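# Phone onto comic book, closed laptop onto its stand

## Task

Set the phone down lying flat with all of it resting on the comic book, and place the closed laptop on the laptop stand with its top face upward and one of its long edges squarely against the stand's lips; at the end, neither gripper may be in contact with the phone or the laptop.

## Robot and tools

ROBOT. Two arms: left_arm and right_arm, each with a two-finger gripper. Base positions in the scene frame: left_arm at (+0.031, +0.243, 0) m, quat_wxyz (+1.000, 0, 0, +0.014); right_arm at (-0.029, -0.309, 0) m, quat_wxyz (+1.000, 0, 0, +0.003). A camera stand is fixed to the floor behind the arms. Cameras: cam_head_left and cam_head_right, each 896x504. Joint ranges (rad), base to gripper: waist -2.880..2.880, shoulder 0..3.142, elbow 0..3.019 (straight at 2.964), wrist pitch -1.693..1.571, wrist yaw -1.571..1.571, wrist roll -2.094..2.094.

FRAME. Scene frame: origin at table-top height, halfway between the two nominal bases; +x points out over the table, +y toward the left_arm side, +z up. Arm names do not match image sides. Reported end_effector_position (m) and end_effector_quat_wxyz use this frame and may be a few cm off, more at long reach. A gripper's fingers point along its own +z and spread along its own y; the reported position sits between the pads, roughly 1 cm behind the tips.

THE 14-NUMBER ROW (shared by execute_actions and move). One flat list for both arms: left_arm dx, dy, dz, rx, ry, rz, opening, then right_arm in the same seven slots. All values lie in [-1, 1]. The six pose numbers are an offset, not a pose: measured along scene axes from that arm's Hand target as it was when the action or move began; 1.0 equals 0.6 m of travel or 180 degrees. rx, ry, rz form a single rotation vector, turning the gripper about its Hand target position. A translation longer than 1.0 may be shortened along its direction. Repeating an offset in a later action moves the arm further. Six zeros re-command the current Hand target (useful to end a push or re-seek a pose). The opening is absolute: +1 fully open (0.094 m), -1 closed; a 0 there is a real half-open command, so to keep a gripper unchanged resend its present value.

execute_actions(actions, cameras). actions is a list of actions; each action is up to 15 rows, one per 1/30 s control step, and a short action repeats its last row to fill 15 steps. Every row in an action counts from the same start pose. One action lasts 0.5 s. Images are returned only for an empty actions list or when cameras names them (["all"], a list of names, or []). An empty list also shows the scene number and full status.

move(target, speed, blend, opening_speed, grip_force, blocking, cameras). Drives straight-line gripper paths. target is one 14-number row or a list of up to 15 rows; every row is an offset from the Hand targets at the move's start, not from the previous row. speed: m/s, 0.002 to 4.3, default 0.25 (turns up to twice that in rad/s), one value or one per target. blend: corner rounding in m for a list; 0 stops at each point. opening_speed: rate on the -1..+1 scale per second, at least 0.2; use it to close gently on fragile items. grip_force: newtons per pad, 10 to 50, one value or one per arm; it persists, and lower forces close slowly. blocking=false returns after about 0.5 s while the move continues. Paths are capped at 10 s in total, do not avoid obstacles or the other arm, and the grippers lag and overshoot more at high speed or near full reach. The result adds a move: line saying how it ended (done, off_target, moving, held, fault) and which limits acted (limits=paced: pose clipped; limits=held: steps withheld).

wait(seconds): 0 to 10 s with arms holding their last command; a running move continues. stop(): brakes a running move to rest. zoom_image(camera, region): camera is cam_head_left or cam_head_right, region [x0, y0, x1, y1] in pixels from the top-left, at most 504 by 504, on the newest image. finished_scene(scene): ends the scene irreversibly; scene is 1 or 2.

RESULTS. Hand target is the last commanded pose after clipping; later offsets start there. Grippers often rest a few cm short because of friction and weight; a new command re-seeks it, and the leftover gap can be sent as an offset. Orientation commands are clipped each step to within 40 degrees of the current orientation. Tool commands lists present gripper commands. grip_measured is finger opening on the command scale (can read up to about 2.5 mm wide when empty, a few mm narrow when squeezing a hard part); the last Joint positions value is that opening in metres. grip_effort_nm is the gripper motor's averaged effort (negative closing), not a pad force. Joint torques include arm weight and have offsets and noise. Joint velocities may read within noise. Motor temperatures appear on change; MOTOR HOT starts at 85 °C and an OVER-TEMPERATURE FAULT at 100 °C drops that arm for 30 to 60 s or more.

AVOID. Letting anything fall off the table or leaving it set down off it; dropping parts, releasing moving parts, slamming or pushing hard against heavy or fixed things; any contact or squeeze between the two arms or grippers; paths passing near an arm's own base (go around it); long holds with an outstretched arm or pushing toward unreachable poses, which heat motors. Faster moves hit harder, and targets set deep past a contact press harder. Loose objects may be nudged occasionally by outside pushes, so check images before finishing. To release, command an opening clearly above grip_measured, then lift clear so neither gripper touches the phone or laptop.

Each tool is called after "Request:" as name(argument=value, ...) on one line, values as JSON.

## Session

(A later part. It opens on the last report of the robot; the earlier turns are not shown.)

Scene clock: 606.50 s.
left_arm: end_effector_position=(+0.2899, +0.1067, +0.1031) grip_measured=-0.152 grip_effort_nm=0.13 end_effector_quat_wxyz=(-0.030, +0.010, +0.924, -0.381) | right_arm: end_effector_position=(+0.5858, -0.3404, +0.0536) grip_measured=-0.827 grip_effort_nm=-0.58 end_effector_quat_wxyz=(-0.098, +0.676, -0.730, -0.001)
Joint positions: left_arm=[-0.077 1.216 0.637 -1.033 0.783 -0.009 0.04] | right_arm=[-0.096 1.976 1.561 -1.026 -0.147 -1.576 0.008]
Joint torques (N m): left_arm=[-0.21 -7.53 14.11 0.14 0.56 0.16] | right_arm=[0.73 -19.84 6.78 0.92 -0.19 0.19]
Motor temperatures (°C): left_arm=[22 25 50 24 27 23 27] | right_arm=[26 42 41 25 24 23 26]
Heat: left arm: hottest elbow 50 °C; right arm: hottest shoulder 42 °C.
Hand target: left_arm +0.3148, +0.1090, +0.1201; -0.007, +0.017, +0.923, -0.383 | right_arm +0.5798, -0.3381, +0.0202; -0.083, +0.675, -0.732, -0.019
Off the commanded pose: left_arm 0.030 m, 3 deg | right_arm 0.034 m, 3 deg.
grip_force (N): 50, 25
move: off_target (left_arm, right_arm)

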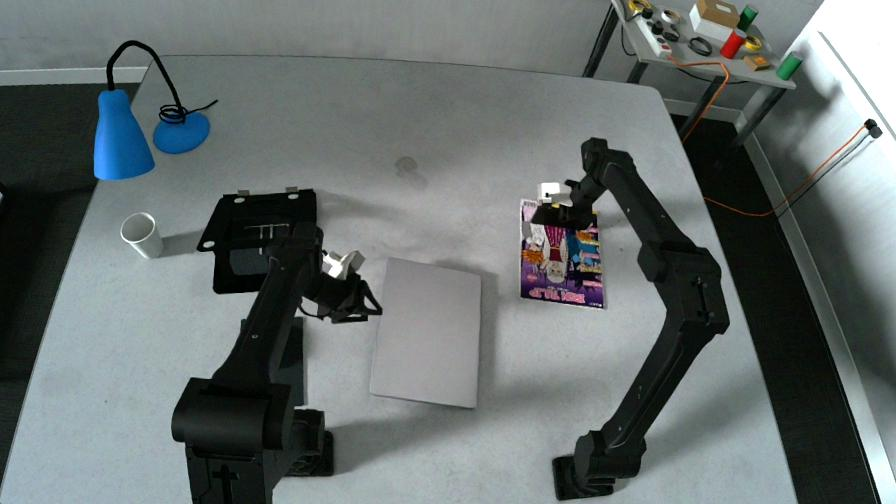

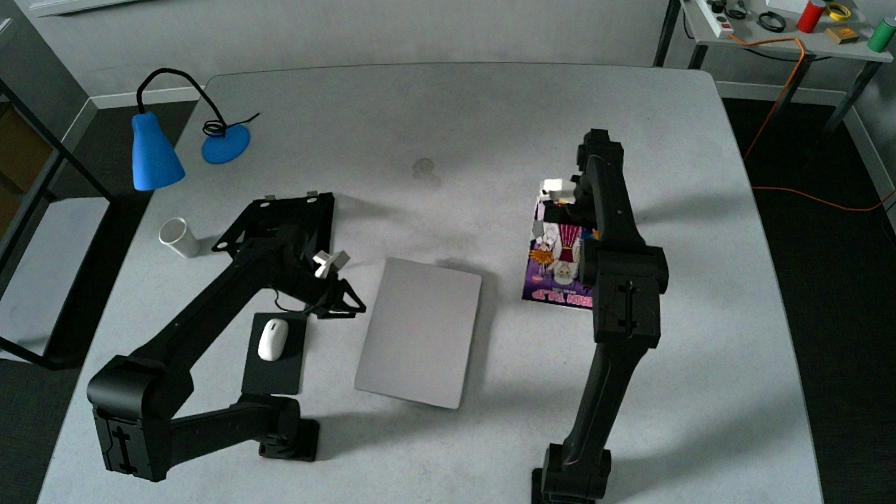

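Request:
move(target=[0,-0.02,-0.135,0,0,0,-0.15, -0.01,0,0.0333,0,0,0,-0.95], speed=0.1)

Request:
move(target=[0,0,0,0,0,0,-0.15, 0,0,0,0,0,0,-0.6], speed=0.1, opening_speed=0.6, cameras=["all"])

Request:
zoom_image(camera="cam_head_left", region=[500, 170, 660, 320])

Request:
zoom_image(camera="cam_head_left", region=[300, 240, 500, 440])

Request:
zoom_image(camera="cam_head_right", region=[290, 260, 420, 390])

Scene clock: 619.30 s.
left_arm: end_effector_position=(+0.3187, +0.1016, +0.0431) grip_measured=-0.152 grip_effort_nm=0.13 end_effector_quat_wxyz=(-0.001, +0.016, +0.924, -0.382) | right_arm: end_effector_position=(+0.5851, -0.3404, +0.0535) grip_measured=-0.827 grip_effort_nm=-0.58 end_effector_quat_wxyz=(-0.097, +0.676, -0.730, -0.002)
Joint positions: left_arm=[-0.09 1.396 0.592 -0.724 0.783 -0.045 0.04] | right_arm=[-0.096 1.976 1.561 -1.028 -0.147 -1.576 0.008]
Joint torques (N m): left_arm=[-2.84 -9 6.43 0.83 0.54 -0.04] | right_arm=[0.73 -22.59 6.87 -0.17 -0.2 0.19]
Heat: left arm: hottest elbow 49 °C; right arm: hottest elbow 41 °C.
Hand target: left_arm +0.3149, +0.0970, +0.0391; -0.007, +0.017, +0.923, -0.383 | right_arm +0.5738, -0.3381, +0.0402; -0.083, +0.675, -0.732, -0.019
Off the commanded pose: left_arm 0.007 m, 1 deg | right_arm 0.018 m, 2 deg.
grip_force (N): 50, 25
move: off_target (right_arm)

Scene clock: 620.23 s.
left_arm: end_effector_position=(+0.3187, +0.1016, +0.0431) grip_measured=-0.152 grip_effort_nm=0.13 end_effector_quat_wxyz=(-0.001, +0.015, +0.924, -0.382) | right_arm: end_effector_position=(+0.5827, -0.3401, +0.0521) grip_measured=-0.602 grip_effort_nm=0.07 end_effector_quat_wxyz=(-0.094, +0.676, -0.731, -0.005)
Joint positions: left_arm=[-0.09 1.396 0.592 -0.724 0.783 -0.046 0.04] | right_arm=[-0.096 1.976 1.557 -1.033 -0.147 -1.576 0.019]
Joint torques (N m): left_arm=[-3.49 -8.94 6.5 0.76 0.54 -0.05] | right_arm=[0.67 -22.65 7.04 -0.05 -0.19 0.18]
Heat: left arm: hottest elbow 48 °C; right arm: hottest elbow 41 °C.
Hand target: left_arm +0.3149, +0.0970, +0.0391; -0.007, +0.017, +0.923, -0.383 | right_arm +0.5738, -0.3381, +0.0402; -0.083, +0.675, -0.732, -0.019
Off the commanded pose: left_arm 0.007 m, 1 deg | right_arm 0.015 m, 2 deg.
grip_force (N): 50, 25
move: off_target (right_arm)

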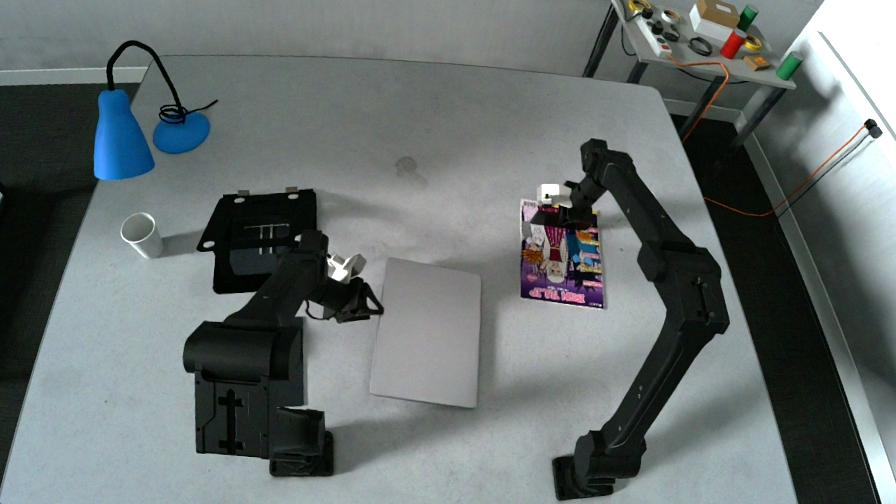

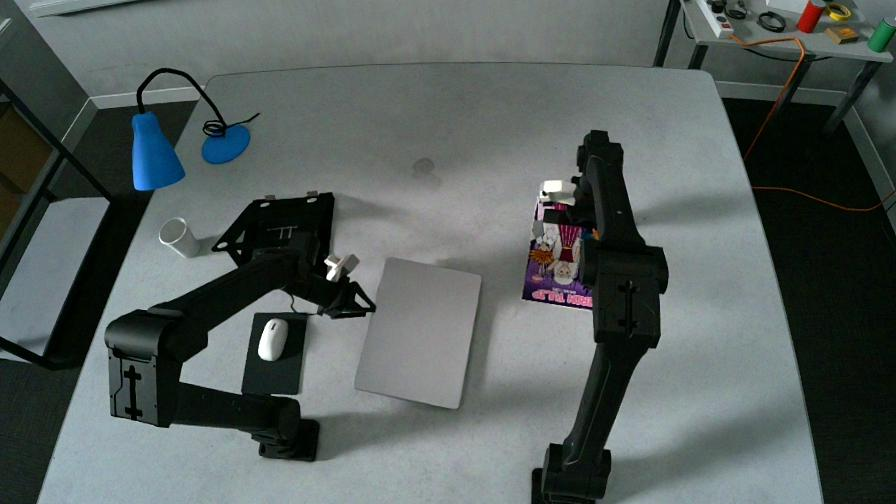

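Scaled by 3.150.

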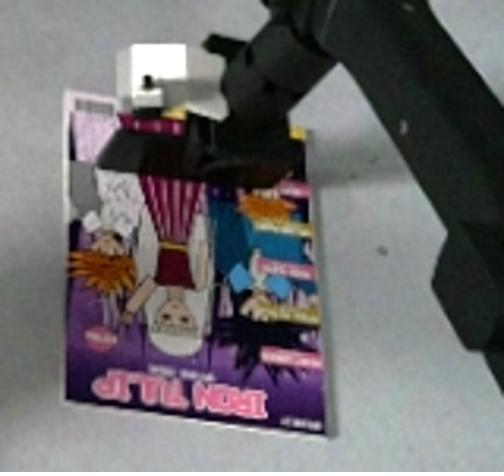

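Scaled by 2.520.

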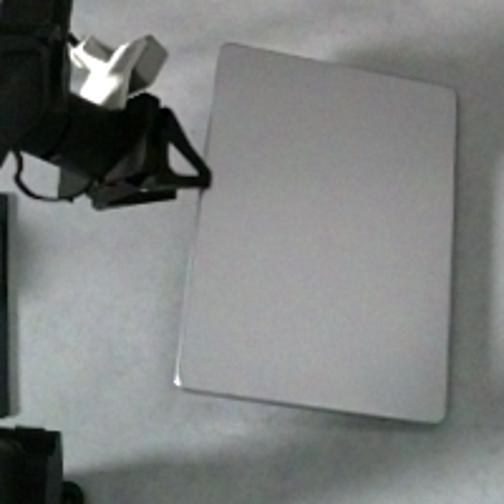

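Scaled by 3.877.

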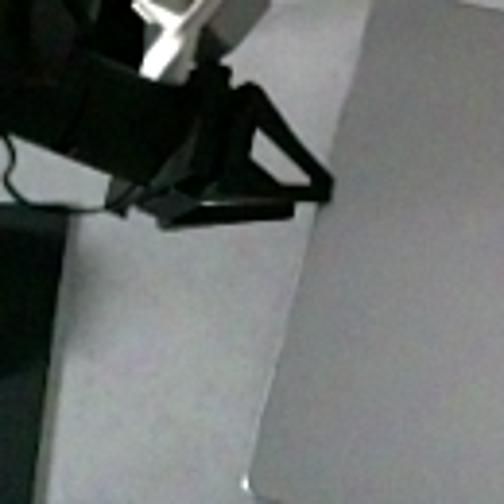

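Request:
move(target=[-0.05,-0.019,0,0,0,0,-0.15, -0.0533,0,-0.0133,0,0,0,1.0], speed=0.012, opening_speed=0.5, cameras=["all"])

Request:
zoom_image(camera="cam_head_left", region=[500, 170, 660, 320])

Request:
zoom_image(camera="cam_head_right", region=[290, 260, 420, 390])

Request:
zoom_image(camera="cam_head_left", region=[320, 260, 450, 390])

Scene clock: 654.77 s.
left_arm: end_effector_position=(+0.2902, +0.0890, +0.0392) grip_measured=-0.152 grip_effort_nm=0.12 end_effector_quat_wxyz=(-0.008, +0.011, +0.923, -0.385) | right_arm: end_effector_position=(+0.5437, -0.3365, +0.0279) grip_measured=+0.998 grip_effort_nm=0.07 end_effector_quat_wxyz=(-0.078, +0.676, -0.733, -0.023)
Joint positions: left_arm=[-0.141 1.334 0.514 -0.672 0.787 -0.12 0.04] | right_arm=[-0.096 1.939 1.431 -0.992 -0.147 -1.576 0.094]
Joint torques (N m): left_arm=[-2.49 -10.29 5.9 0.81 0.21 0] | right_arm=[0.21 -23.65 6.58 0.58 -0.2 0.13]
Motor temperatures (°C): left_arm=[22 25 44 24 27 23 27] | right_arm=[26 39 42 25 24 23 26]
Heat: left arm: hottest elbow 44 °C; right arm: hottest elbow 42 °C.
Hand target: left_arm +0.2850, +0.0856, +0.0391; -0.007, +0.017, +0.923, -0.383 | right_arm +0.5418, -0.3380, +0.0321; -0.083, +0.675, -0.732, -0.019
Off the commanded pose: left_arm 0.006 m, 1 deg | right_arm 0.005 m, 1 deg.
grip_force (N): 50, 25
move: done

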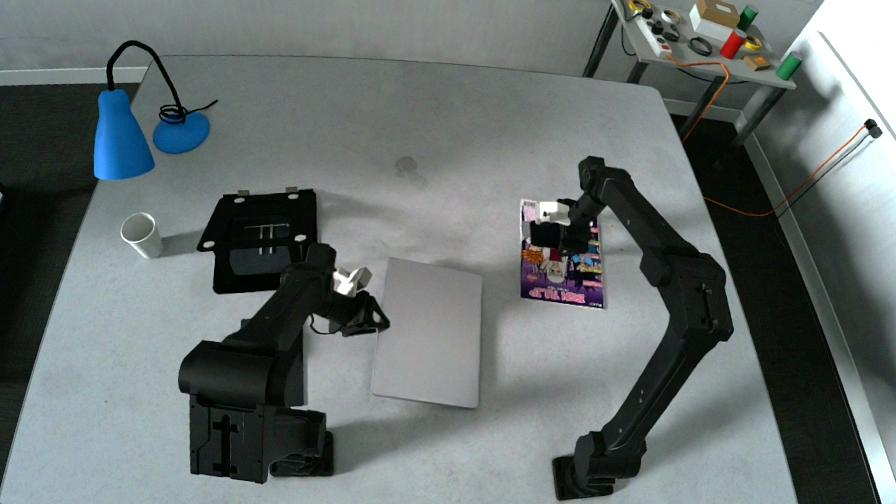

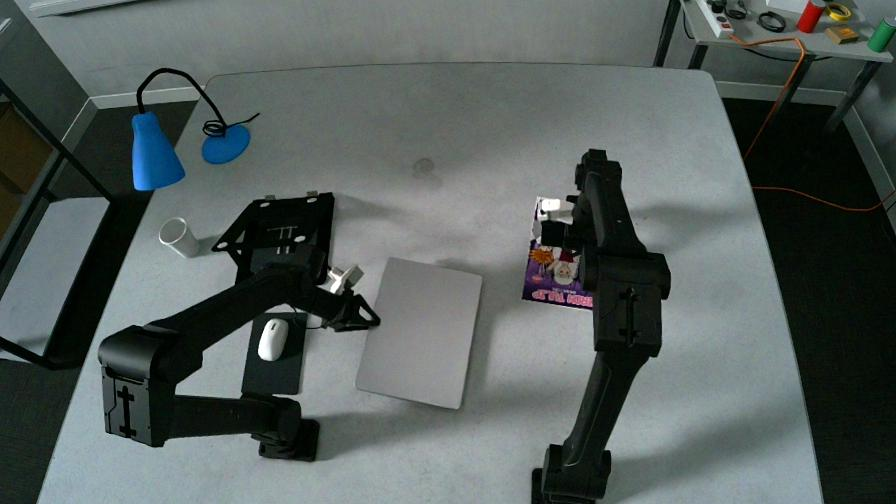

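Scaled by 3.150.

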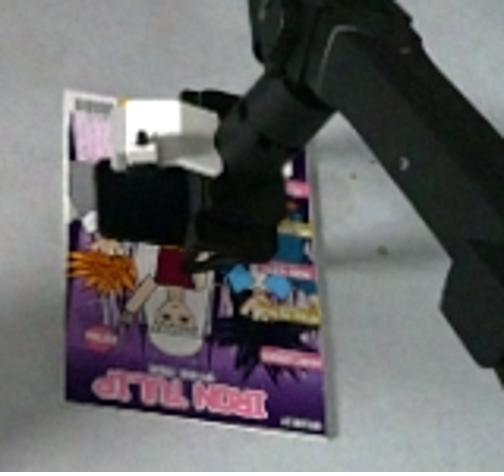

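Scaled by 3.877.

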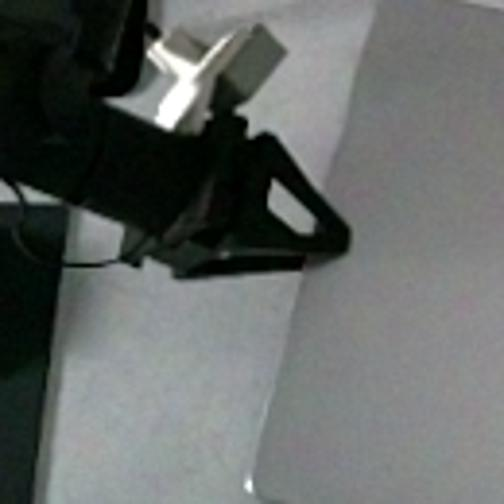

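Scaled by 3.877.

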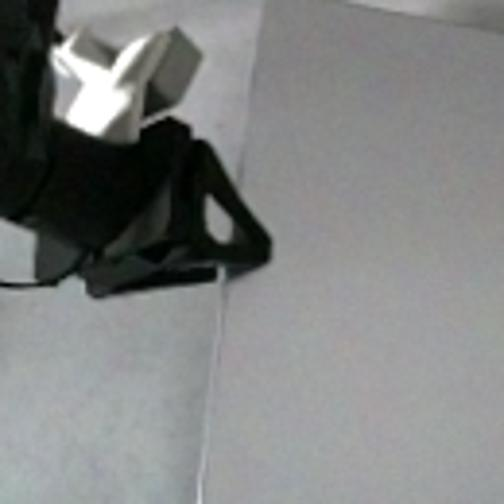

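Request:
move(target=[0,0,0,0,0,0,-0.8, 0.01,0,0.2,0,0,0,1.0], speed=0.08, opening_speed=0.5, cameras=["all"])

Request:
zoom_image(camera="cam_head_left", region=[500, 170, 660, 320])

Request:
zoom_image(camera="cam_head_left", region=[320, 260, 450, 390])

Scene clock: 660.97 s.
left_arm: end_effector_position=(+0.2905, +0.0862, +0.0434) grip_measured=-0.559 grip_effort_nm=-1.01 end_effector_quat_wxyz=(-0.003, +0.017, +0.921, -0.389) | right_arm: end_effector_position=(+0.5300, -0.3353, +0.1254) grip_measured=+0.999 grip_effort_nm=0.07 end_effector_quat_wxyz=(+0.064, -0.675, +0.734, +0.039)
Joint positions: left_arm=[-0.147 1.321 0.514 -0.669 0.796 -0.121 0.021] | right_arm=[-0.096 1.832 1.547 -1.256 -0.147 -1.576 0.094]
Joint torques (N m): left_arm=[-2.78 -8.64 6.04 0.84 -0.11 -0.04] | right_arm=[0.26 -22.71 12.62 -0.28 -0.2 0.14]
Heat: left arm: hottest elbow 44 °C; right arm: hottest elbow 42 °C.
Hand target: left_arm +0.2850, +0.0856, +0.0391; -0.007, +0.017, +0.923, -0.383 | right_arm +0.5479, -0.3380, +0.1522; -0.083, +0.675, -0.732, -0.019
Off the commanded pose: left_arm 0.007 m, 1 deg | right_arm 0.032 m, 3 deg.
grip_force (N): 50, 25
move: off_target (right_arm)

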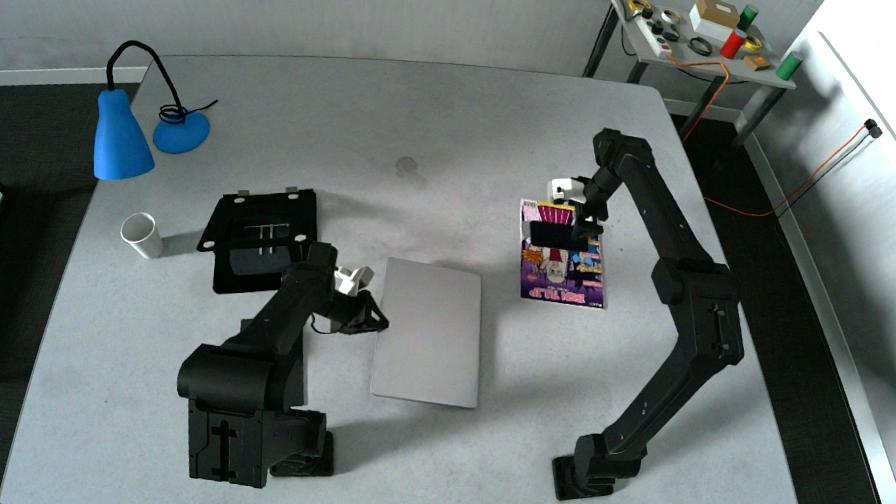

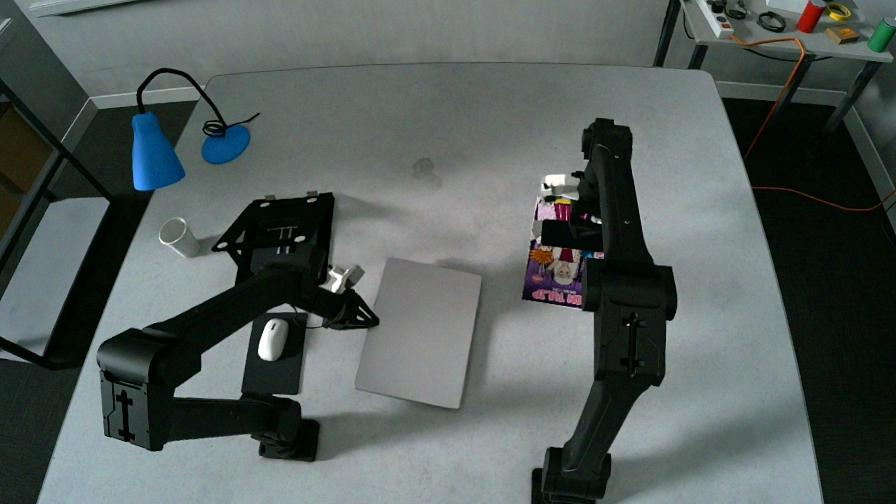

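Scaled by 3.150.

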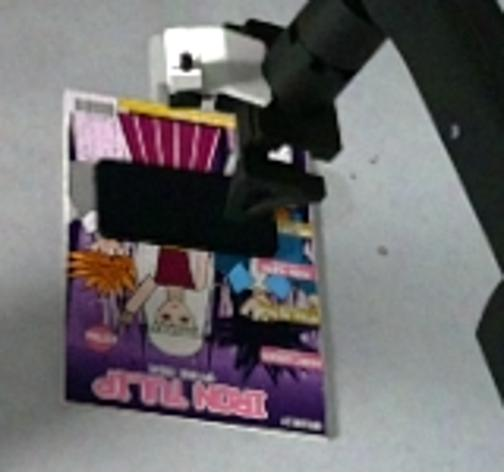

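Scaled by 3.877.

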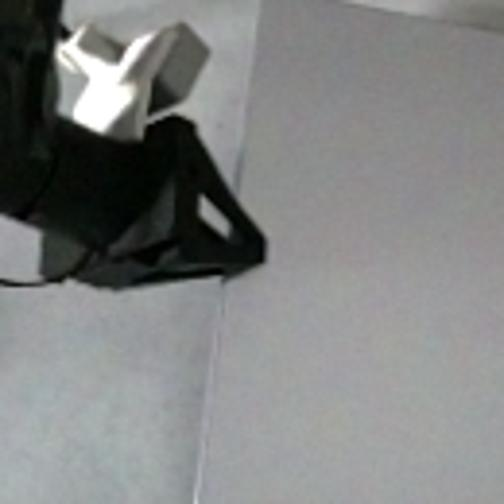

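Request:
move(target=[0.0317,-0.005,0.0515,0,0,0,-0.8, -0.2465,0.0633,0.213,-0.0556,-0.4144,-0.0106,1.0], speed=0.35, cameras=["all"])

Request:
zoom_image(camera="cam_head_left", region=[300, 240, 500, 440])

Request:
zoom_image(camera="cam_head_right", region=[290, 240, 490, 440])

Scene clock: 679.33 s.
left_arm: end_effector_position=(+0.2805, +0.0879, +0.0461) grip_measured=-0.559 grip_effort_nm=-1.01 end_effector_quat_wxyz=(-0.031, +0.006, +0.923, -0.383) | right_arm: end_effector_position=(+0.4031, -0.3052, +0.2831) grip_measured=+0.999 grip_effort_nm=0.06 end_effector_quat_wxyz=(-0.452, +0.538, -0.549, +0.453)
Joint positions: left_arm=[-0.149 1.314 0.524 -0.748 0.787 -0.121 0.021] | right_arm=[0.02 0.875 0.509 0.184 0.035 -1.556 0.094]
Joint torques (N m): left_arm=[-1.79 -10.17 12.82 -0.43 0.3 -0.06] | right_arm=[1.61 -6.12 8.64 2.22 0.08 0.17]
Motor temperatures (°C): left_arm=[22 25 43 24 27 23 28] | right_arm=[26 39 47 25 24 23 25]
Heat: left arm: hottest elbow 43 °C; right arm: hottest elbow 47 °C.
Hand target: left_arm +0.3039, +0.0826, +0.0699; -0.007, +0.017, +0.923, -0.383 | right_arm +0.4000, -0.3000, +0.2799; -0.455, +0.542, -0.542, +0.455
Off the commanded pose: left_arm 0.034 m, 3 deg | right_arm 0.007 m, 1 deg.
grip_force (N): 50, 25
move: off_target (left_arm)

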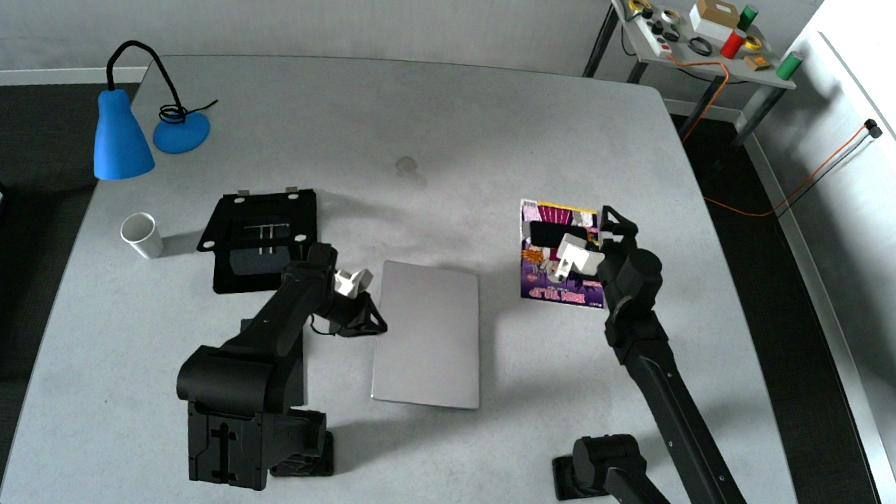

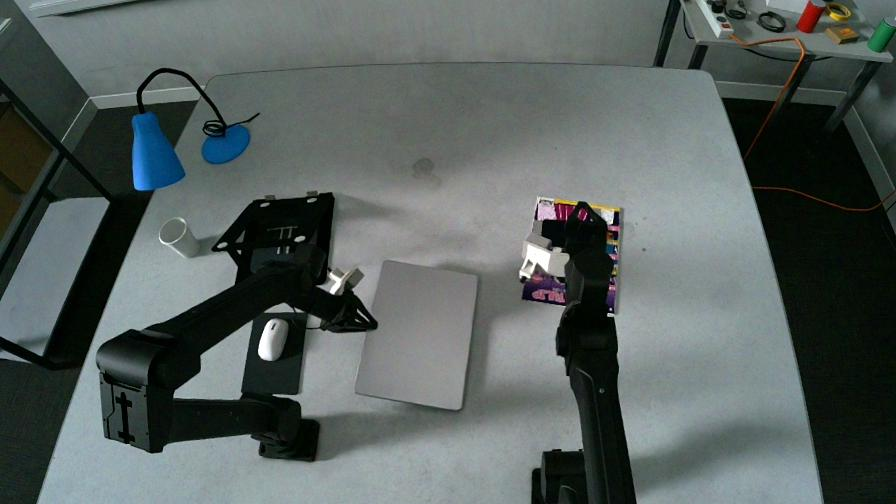

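Scaled by 2.520.

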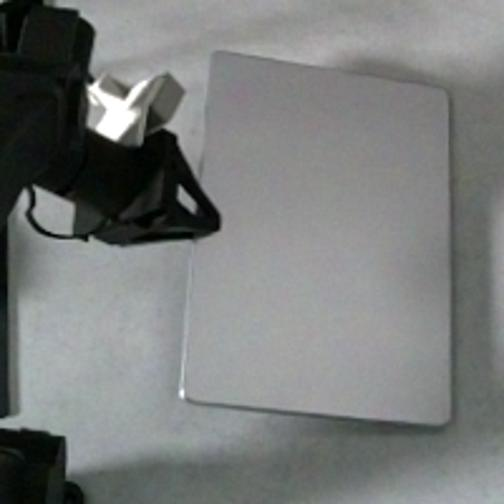

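Scaled by 2.520.

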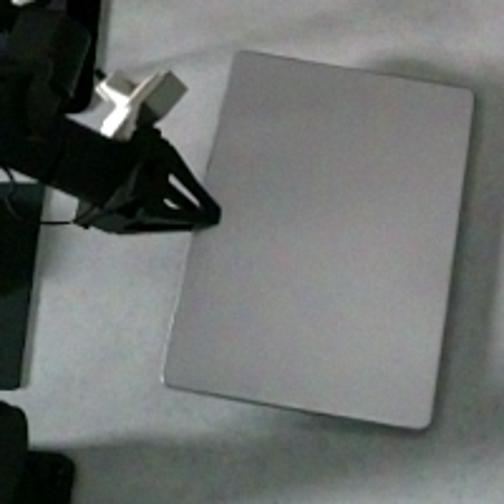

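Request:
move(target=[0.025,-0.005,0.0583,0,0,0,-0.8, -0.15,0.2,-0.03,0,0,0.05,1.0], speed=0.15, cameras=["cam_head_left"])

Request:
zoom_image(camera="cam_head_left", region=[300, 240, 500, 440])

Scene clock: 685.70 s.
left_arm: end_effector_position=(+0.2820, +0.0865, +0.0679) grip_measured=-0.588 grip_effort_nm=-1.00 end_effector_quat_wxyz=(-0.050, +0.006, +0.925, -0.375) | right_arm: end_effector_position=(+0.3158, -0.1818, +0.2704) grip_measured=+0.999 grip_effort_nm=0.06 end_effector_quat_wxyz=(-0.491, +0.577, -0.497, +0.424)
Joint positions: left_arm=[-0.158 1.284 0.581 -0.876 0.777 -0.113 0.019] | right_arm=[0.527 0.651 0.377 0.102 0.381 -1.508 0.094]
Joint torques (N m): left_arm=[-1.49 -10.99 15.75 -0.21 0.69 -0.18] | right_arm=[1.61 -3.72 8.73 1.25 0.11 0.31]
Heat: left arm: hottest elbow 43 °C; right arm: hottest elbow 46 °C.
Hand target: left_arm +0.3189, +0.0796, +0.1049; -0.007, +0.017, +0.923, -0.383 | right_arm +0.3099, -0.1800, +0.2619; -0.489, +0.582, -0.497, +0.418
Off the commanded pose: left_arm 0.053 m, 5 deg | right_arm 0.010 m, 1 deg.
grip_force (N): 50, 25
move: off_target (left_arm)
Images, in order (width x height): cam_head_left 896x504.

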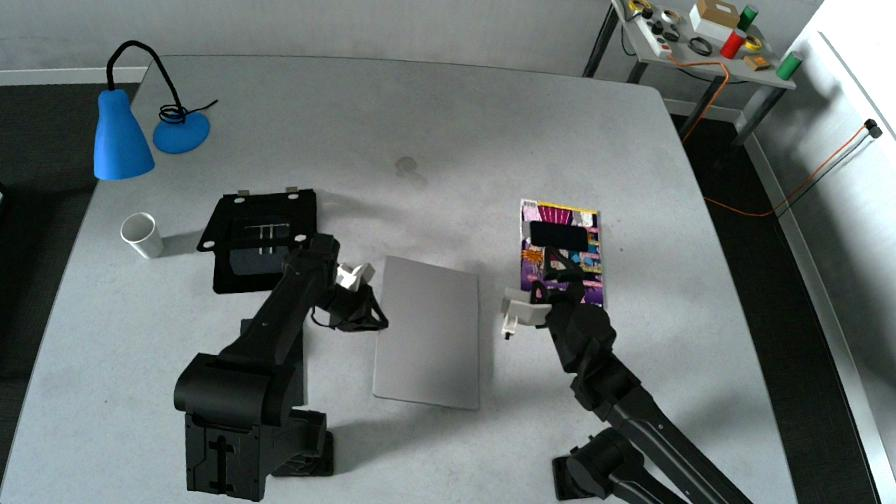

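Scaled by 2.520.

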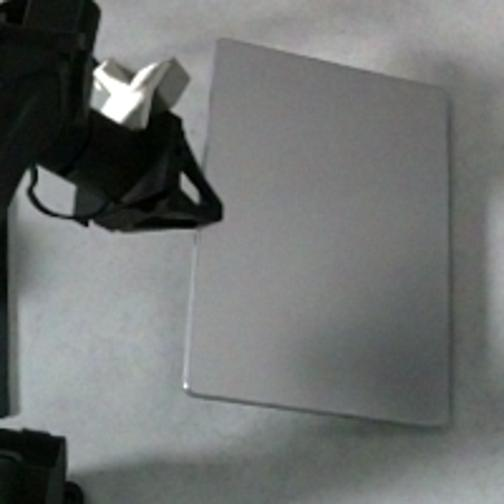

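Request:
move(target=[0.01,-0.002,0.0583,0.0331,-0.0041,0,-0.8, -0.15,0.2,-0.02,0,0,0,1.0], speed=0.15, cameras=["all"])

Request:
zoom_image(camera="cam_head_left", region=[300, 240, 500, 440])

Request:
zoom_image(camera="cam_head_right", region=[290, 240, 490, 440])

Scene clock: 693.73 s.
left_arm: end_effector_position=(+0.2879, +0.0871, +0.0957) grip_measured=-0.600 grip_effort_nm=-1.01 end_effector_quat_wxyz=(-0.049, +0.016, +0.944, -0.326) | right_arm: end_effector_position=(+0.2179, -0.0735, +0.2297) grip_measured=+0.999 grip_effort_nm=0.06 end_effector_quat_wxyz=(-0.476, +0.591, -0.494, +0.425)
Joint positions: left_arm=[-0.203 1.221 0.659 -1.002 0.671 -0.143 0.019] | right_arm=[1.215 0.812 0.373 0.059 1.045 -1.271 0.094]
Joint torques (N m): left_arm=[-1.73 -10.4 17.46 -0.28 0.56 -0.32] | right_arm=[1.32 -3.08 12.71 0.99 0.29 0.34]
Heat: left arm: hottest elbow 44 °C; right arm: hottest elbow 45 °C.
Hand target: left_arm +0.3249, +0.0784, +0.1399; -0.002, +0.019, +0.942, -0.335 | right_arm +0.2199, -0.0600, +0.2499; -0.489, +0.582, -0.497, +0.418
Off the commanded pose: left_arm 0.058 m, 5 deg | right_arm 0.024 m, 2 deg.
grip_force (N): 50, 25
move: off_target (left_arm, right_arm)

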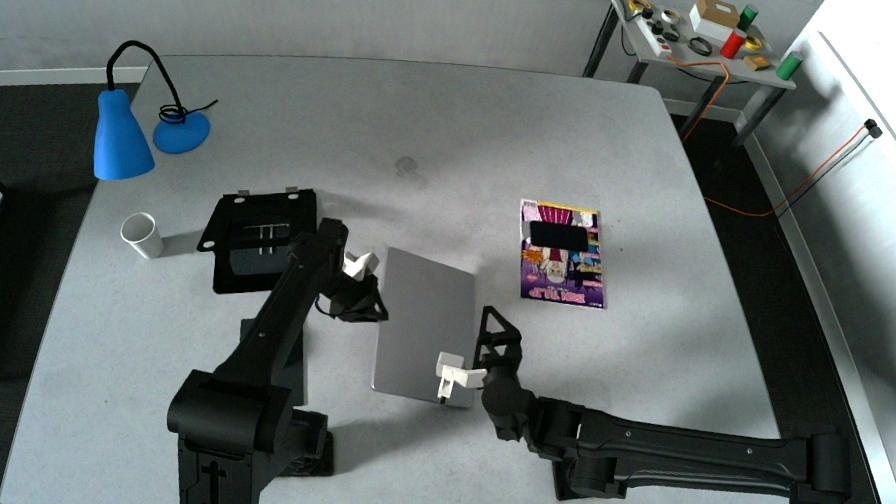

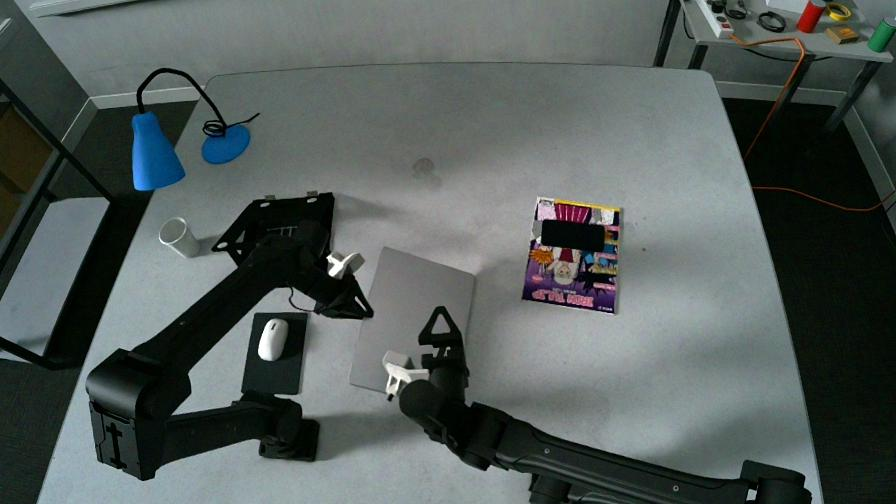

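Scaled by 2.520.

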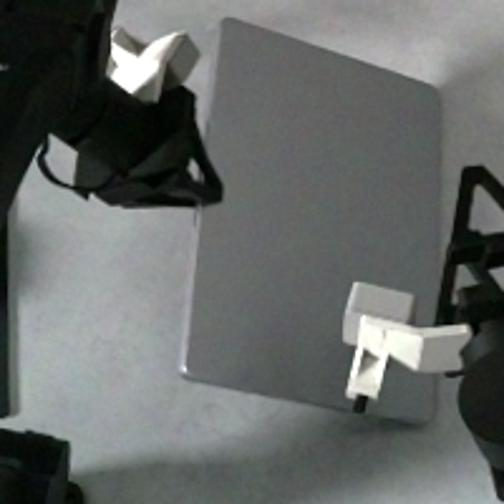

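Scaled by 2.520.

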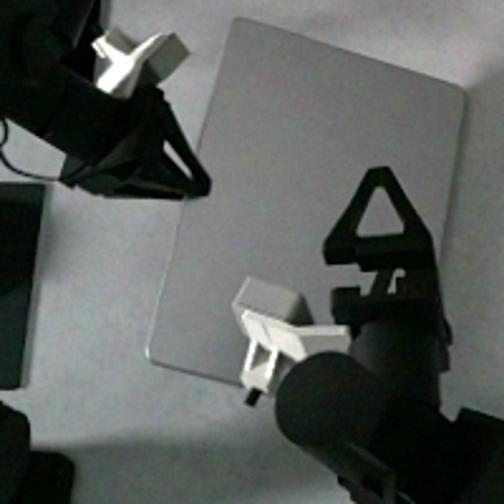

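Request:
move(target=[0,-0.002,0.0583,0.0551,-0.0068,0,-0.8, -0.1315,0.1167,-0.0167,0,0,0,1.0], speed=0.15, cameras=["all"])

Request:
zoom_image(camera="cam_head_left", region=[300, 240, 500, 440])

Request:
zoom_image(camera="cam_head_right", region=[290, 240, 490, 440])

Scene clock: 701.50 s.
left_arm: end_effector_position=(+0.2924, +0.0869, +0.1269) grip_measured=-0.600 grip_effort_nm=-1.01 end_effector_quat_wxyz=(-0.043, +0.023, +0.969, -0.241) | right_arm: end_effector_position=(+0.1436, -0.0093, +0.2217) grip_measured=+0.999 grip_effort_nm=0.06 end_effector_quat_wxyz=(-0.478, +0.589, -0.491, +0.429)
Joint positions: left_arm=[-0.29 1.166 0.758 -1.131 0.495 -0.222 0.019] | right_arm=[1.557 1.051 0.548 -0.36 1.337 -0.758 0.094]
Joint torques (N m): left_arm=[-2.2 -10.46 18.8 -0.29 0.16 -0.32] | right_arm=[1.26 -5.48 12.7 0.61 0.53 0.3]
Heat: left arm: hottest elbow 45 °C; right arm: hottest elbow 47 °C.
Hand target: left_arm +0.3249, +0.0772, +0.1749; +0.006, +0.022, +0.967, -0.252 | right_arm +0.1411, +0.0100, +0.2399; -0.489, +0.582, -0.497, +0.418
Off the commanded pose: left_arm 0.059 m, 6 deg | right_arm 0.027 m, 2 deg.
grip_force (N): 50, 25
move: off_target (left_arm, right_arm)

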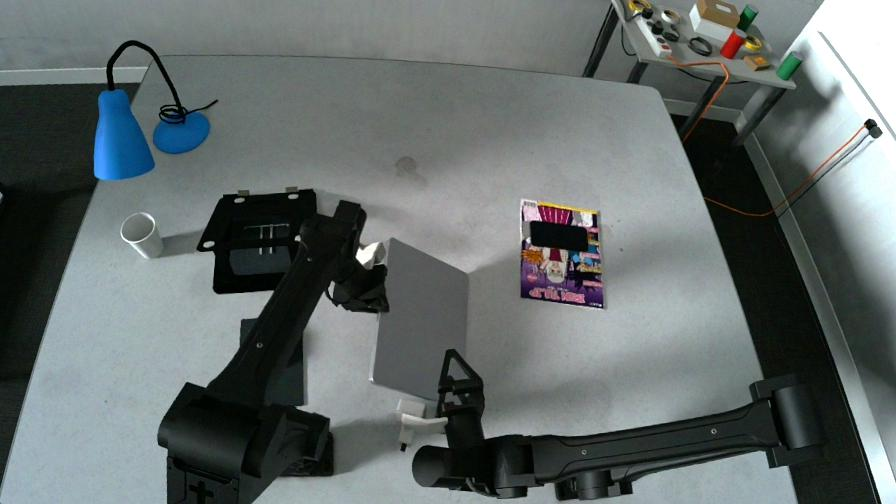

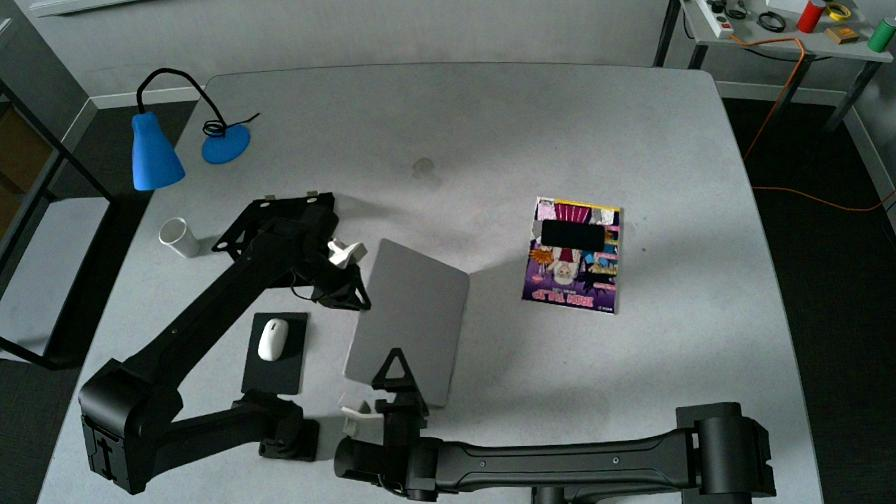

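Scaled by 2.520.

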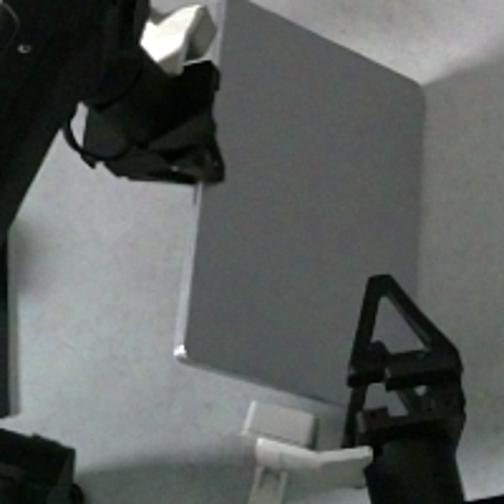

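Scaled by 2.520.

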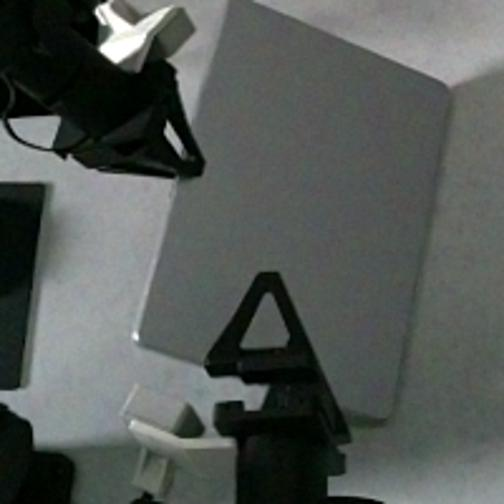

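Request:
move(target=[0,-0.002,0.05,0.0331,-0.0041,0,-0.8, -0.0602,0.1083,-0.0667,0.1445,-0.0262,0.0156,1.0], speed=0.15, cameras=["all"])

Request:
zoom_image(camera="cam_head_left", region=[320, 260, 520, 460])

Request:
zoom_image(camera="cam_head_right", region=[290, 260, 490, 460])

Scene clock: 749.17 s.
left_arm: end_effector_position=(+0.2934, +0.0879, +0.1501) grip_measured=-0.605 grip_effort_nm=-1.01 end_effector_quat_wxyz=(-0.047, +0.024, +0.981, -0.185) | right_arm: end_effector_position=(+0.1088, +0.0752, +0.2113) grip_measured=+0.999 grip_effort_nm=0.06 end_effector_quat_wxyz=(+0.637, -0.442, +0.556, -0.300)
Joint positions: left_arm=[-0.345 1.155 0.838 -1.237 0.383 -0.271 0.019] | right_arm=[1.659 1.42 0.529 0.822 1.433 -1.043 0.094]
Joint torques (N m): left_arm=[-1.85 -11.28 19.92 -0.36 0.17 -0.24] | right_arm=[1.32 -9.23 5.49 1.73 0 0.13]
Motor temperatures (°C): left_arm=[22 26 56 23 27 24 29] | right_arm=[26 35 54 25 24 23 25]
Heat: left arm: hottest elbow 56 °C; right arm: hottest elbow 54 °C.
Hand target: left_arm +0.3249, +0.0760, +0.2049; +0.011, +0.024, +0.979, -0.201 | right_arm +0.1049, +0.0750, +0.1999; +0.637, -0.452, +0.544, -0.306
Off the commanded pose: left_arm 0.064 m, 7 deg | right_arm 0.012 m, 2 deg.
grip_force (N): 50, 25
move: off_target (left_arm, right_arm)

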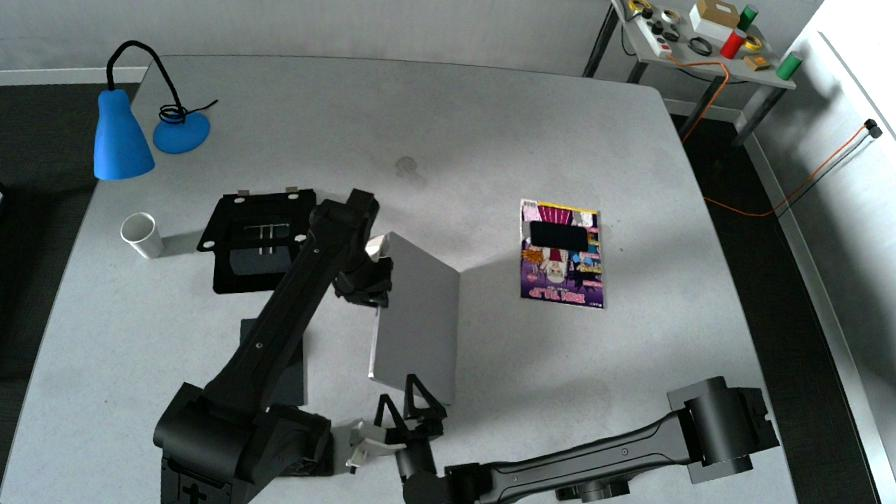

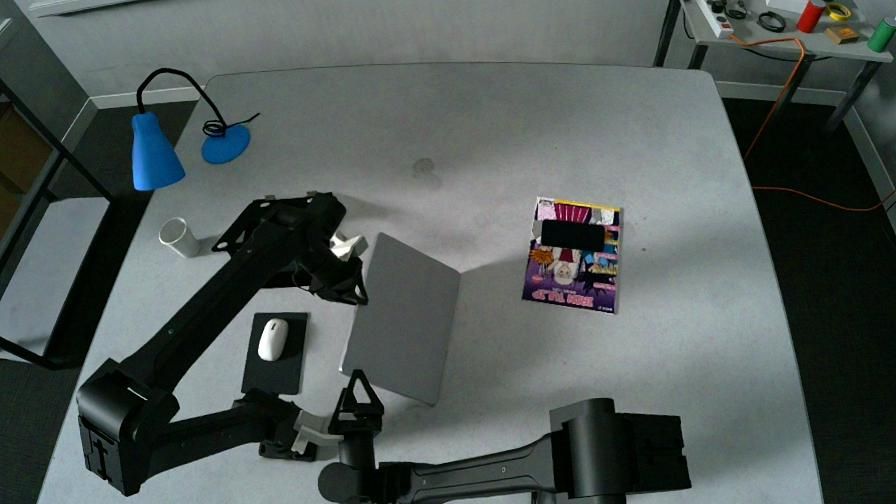

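Scaled by 2.520.

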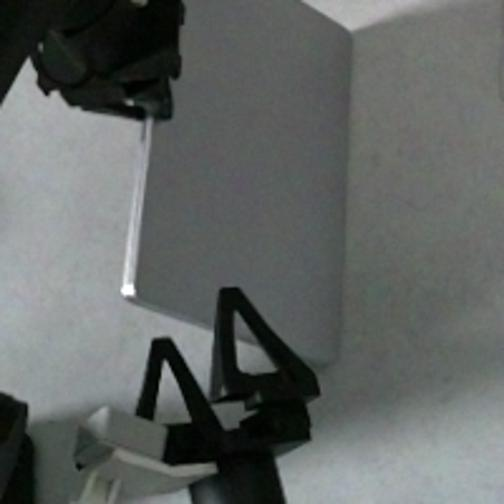

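Scaled by 2.520.

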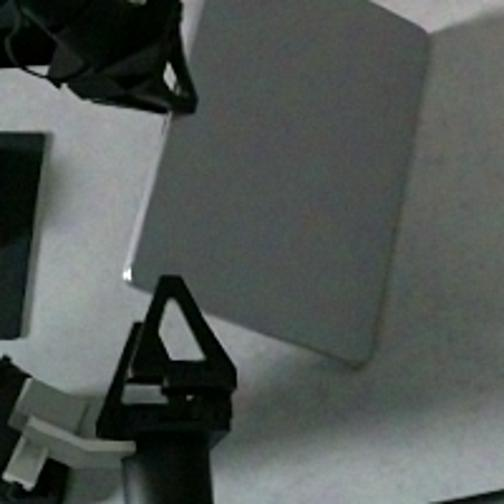

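Request:
move(target=[0,0,0,0,0,0,-0.8, 0,0.025,-0.1633,-0.043,-0.0107,0,1.0], speed=0.2, cameras=["all"])

Request:
zoom_image(camera="cam_head_left", region=[320, 260, 520, 460])

Request:
zoom_image(camera="cam_head_right", region=[290, 260, 490, 460])

Scene clock: 767.73 s.
left_arm: end_effector_position=(+0.2934, +0.0879, +0.1501) grip_measured=-0.605 grip_effort_nm=-1.01 end_effector_quat_wxyz=(-0.047, +0.024, +0.981, -0.185) | right_arm: end_effector_position=(+0.1077, +0.0862, +0.1083) grip_measured=+0.999 grip_effort_nm=0.06 end_effector_quat_wxyz=(+0.611, -0.486, +0.520, -0.347)
Joint positions: left_arm=[-0.345 1.155 0.838 -1.237 0.383 -0.271 0.019] | right_arm=[1.659 1.802 0.518 1.197 1.429 -1.182 0.094]
Joint torques (N m): left_arm=[-1.26 -10.99 19.54 -0.34 0.15 -0.28] | right_arm=[1.03 -11.75 3.97 1.74 0.02 0.17]
Motor temperatures (°C): left_arm=[22 26 55 23 27 24 29] | right_arm=[26 35 48 25 24 23 25]
Heat: left arm: hottest elbow 55 °C; right arm: hottest elbow 48 °C.
Hand target: left_arm +0.3249, +0.0760, +0.2049; +0.011, +0.024, +0.979, -0.201 | right_arm +0.1049, +0.0900, +0.1020; +0.614, -0.489, +0.511, -0.350
Off the commanded pose: left_arm 0.064 m, 7 deg | right_arm 0.008 m, 1 deg.
grip_force (N): 50, 25
move: off_target (left_arm)

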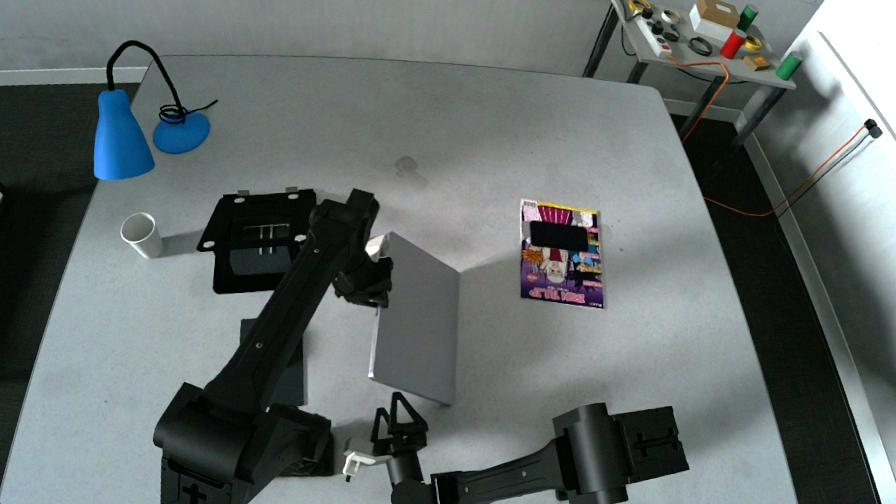

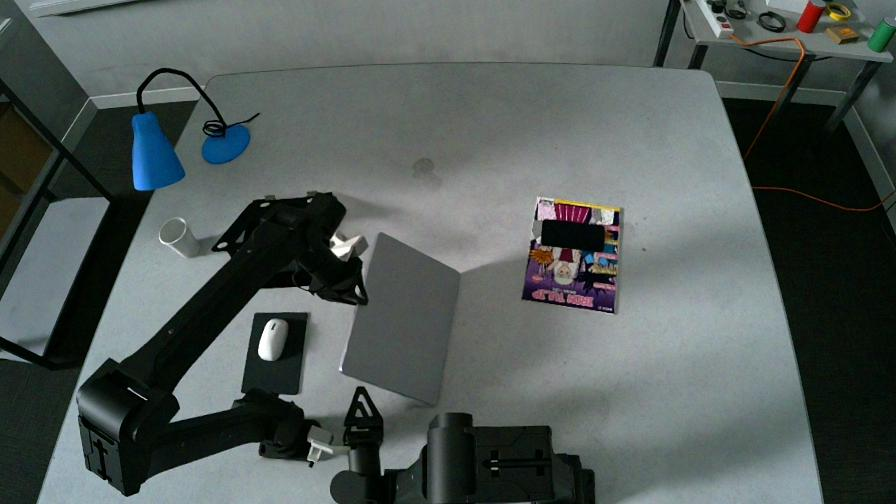

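Scaled by 2.520.

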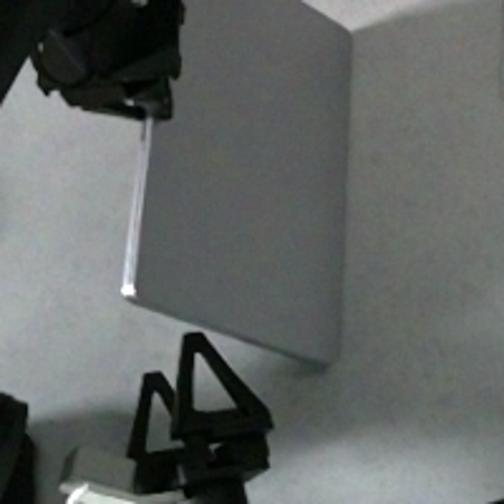

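Scaled by 2.520.

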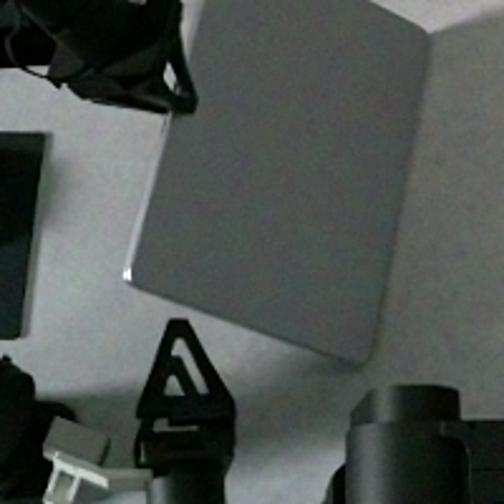

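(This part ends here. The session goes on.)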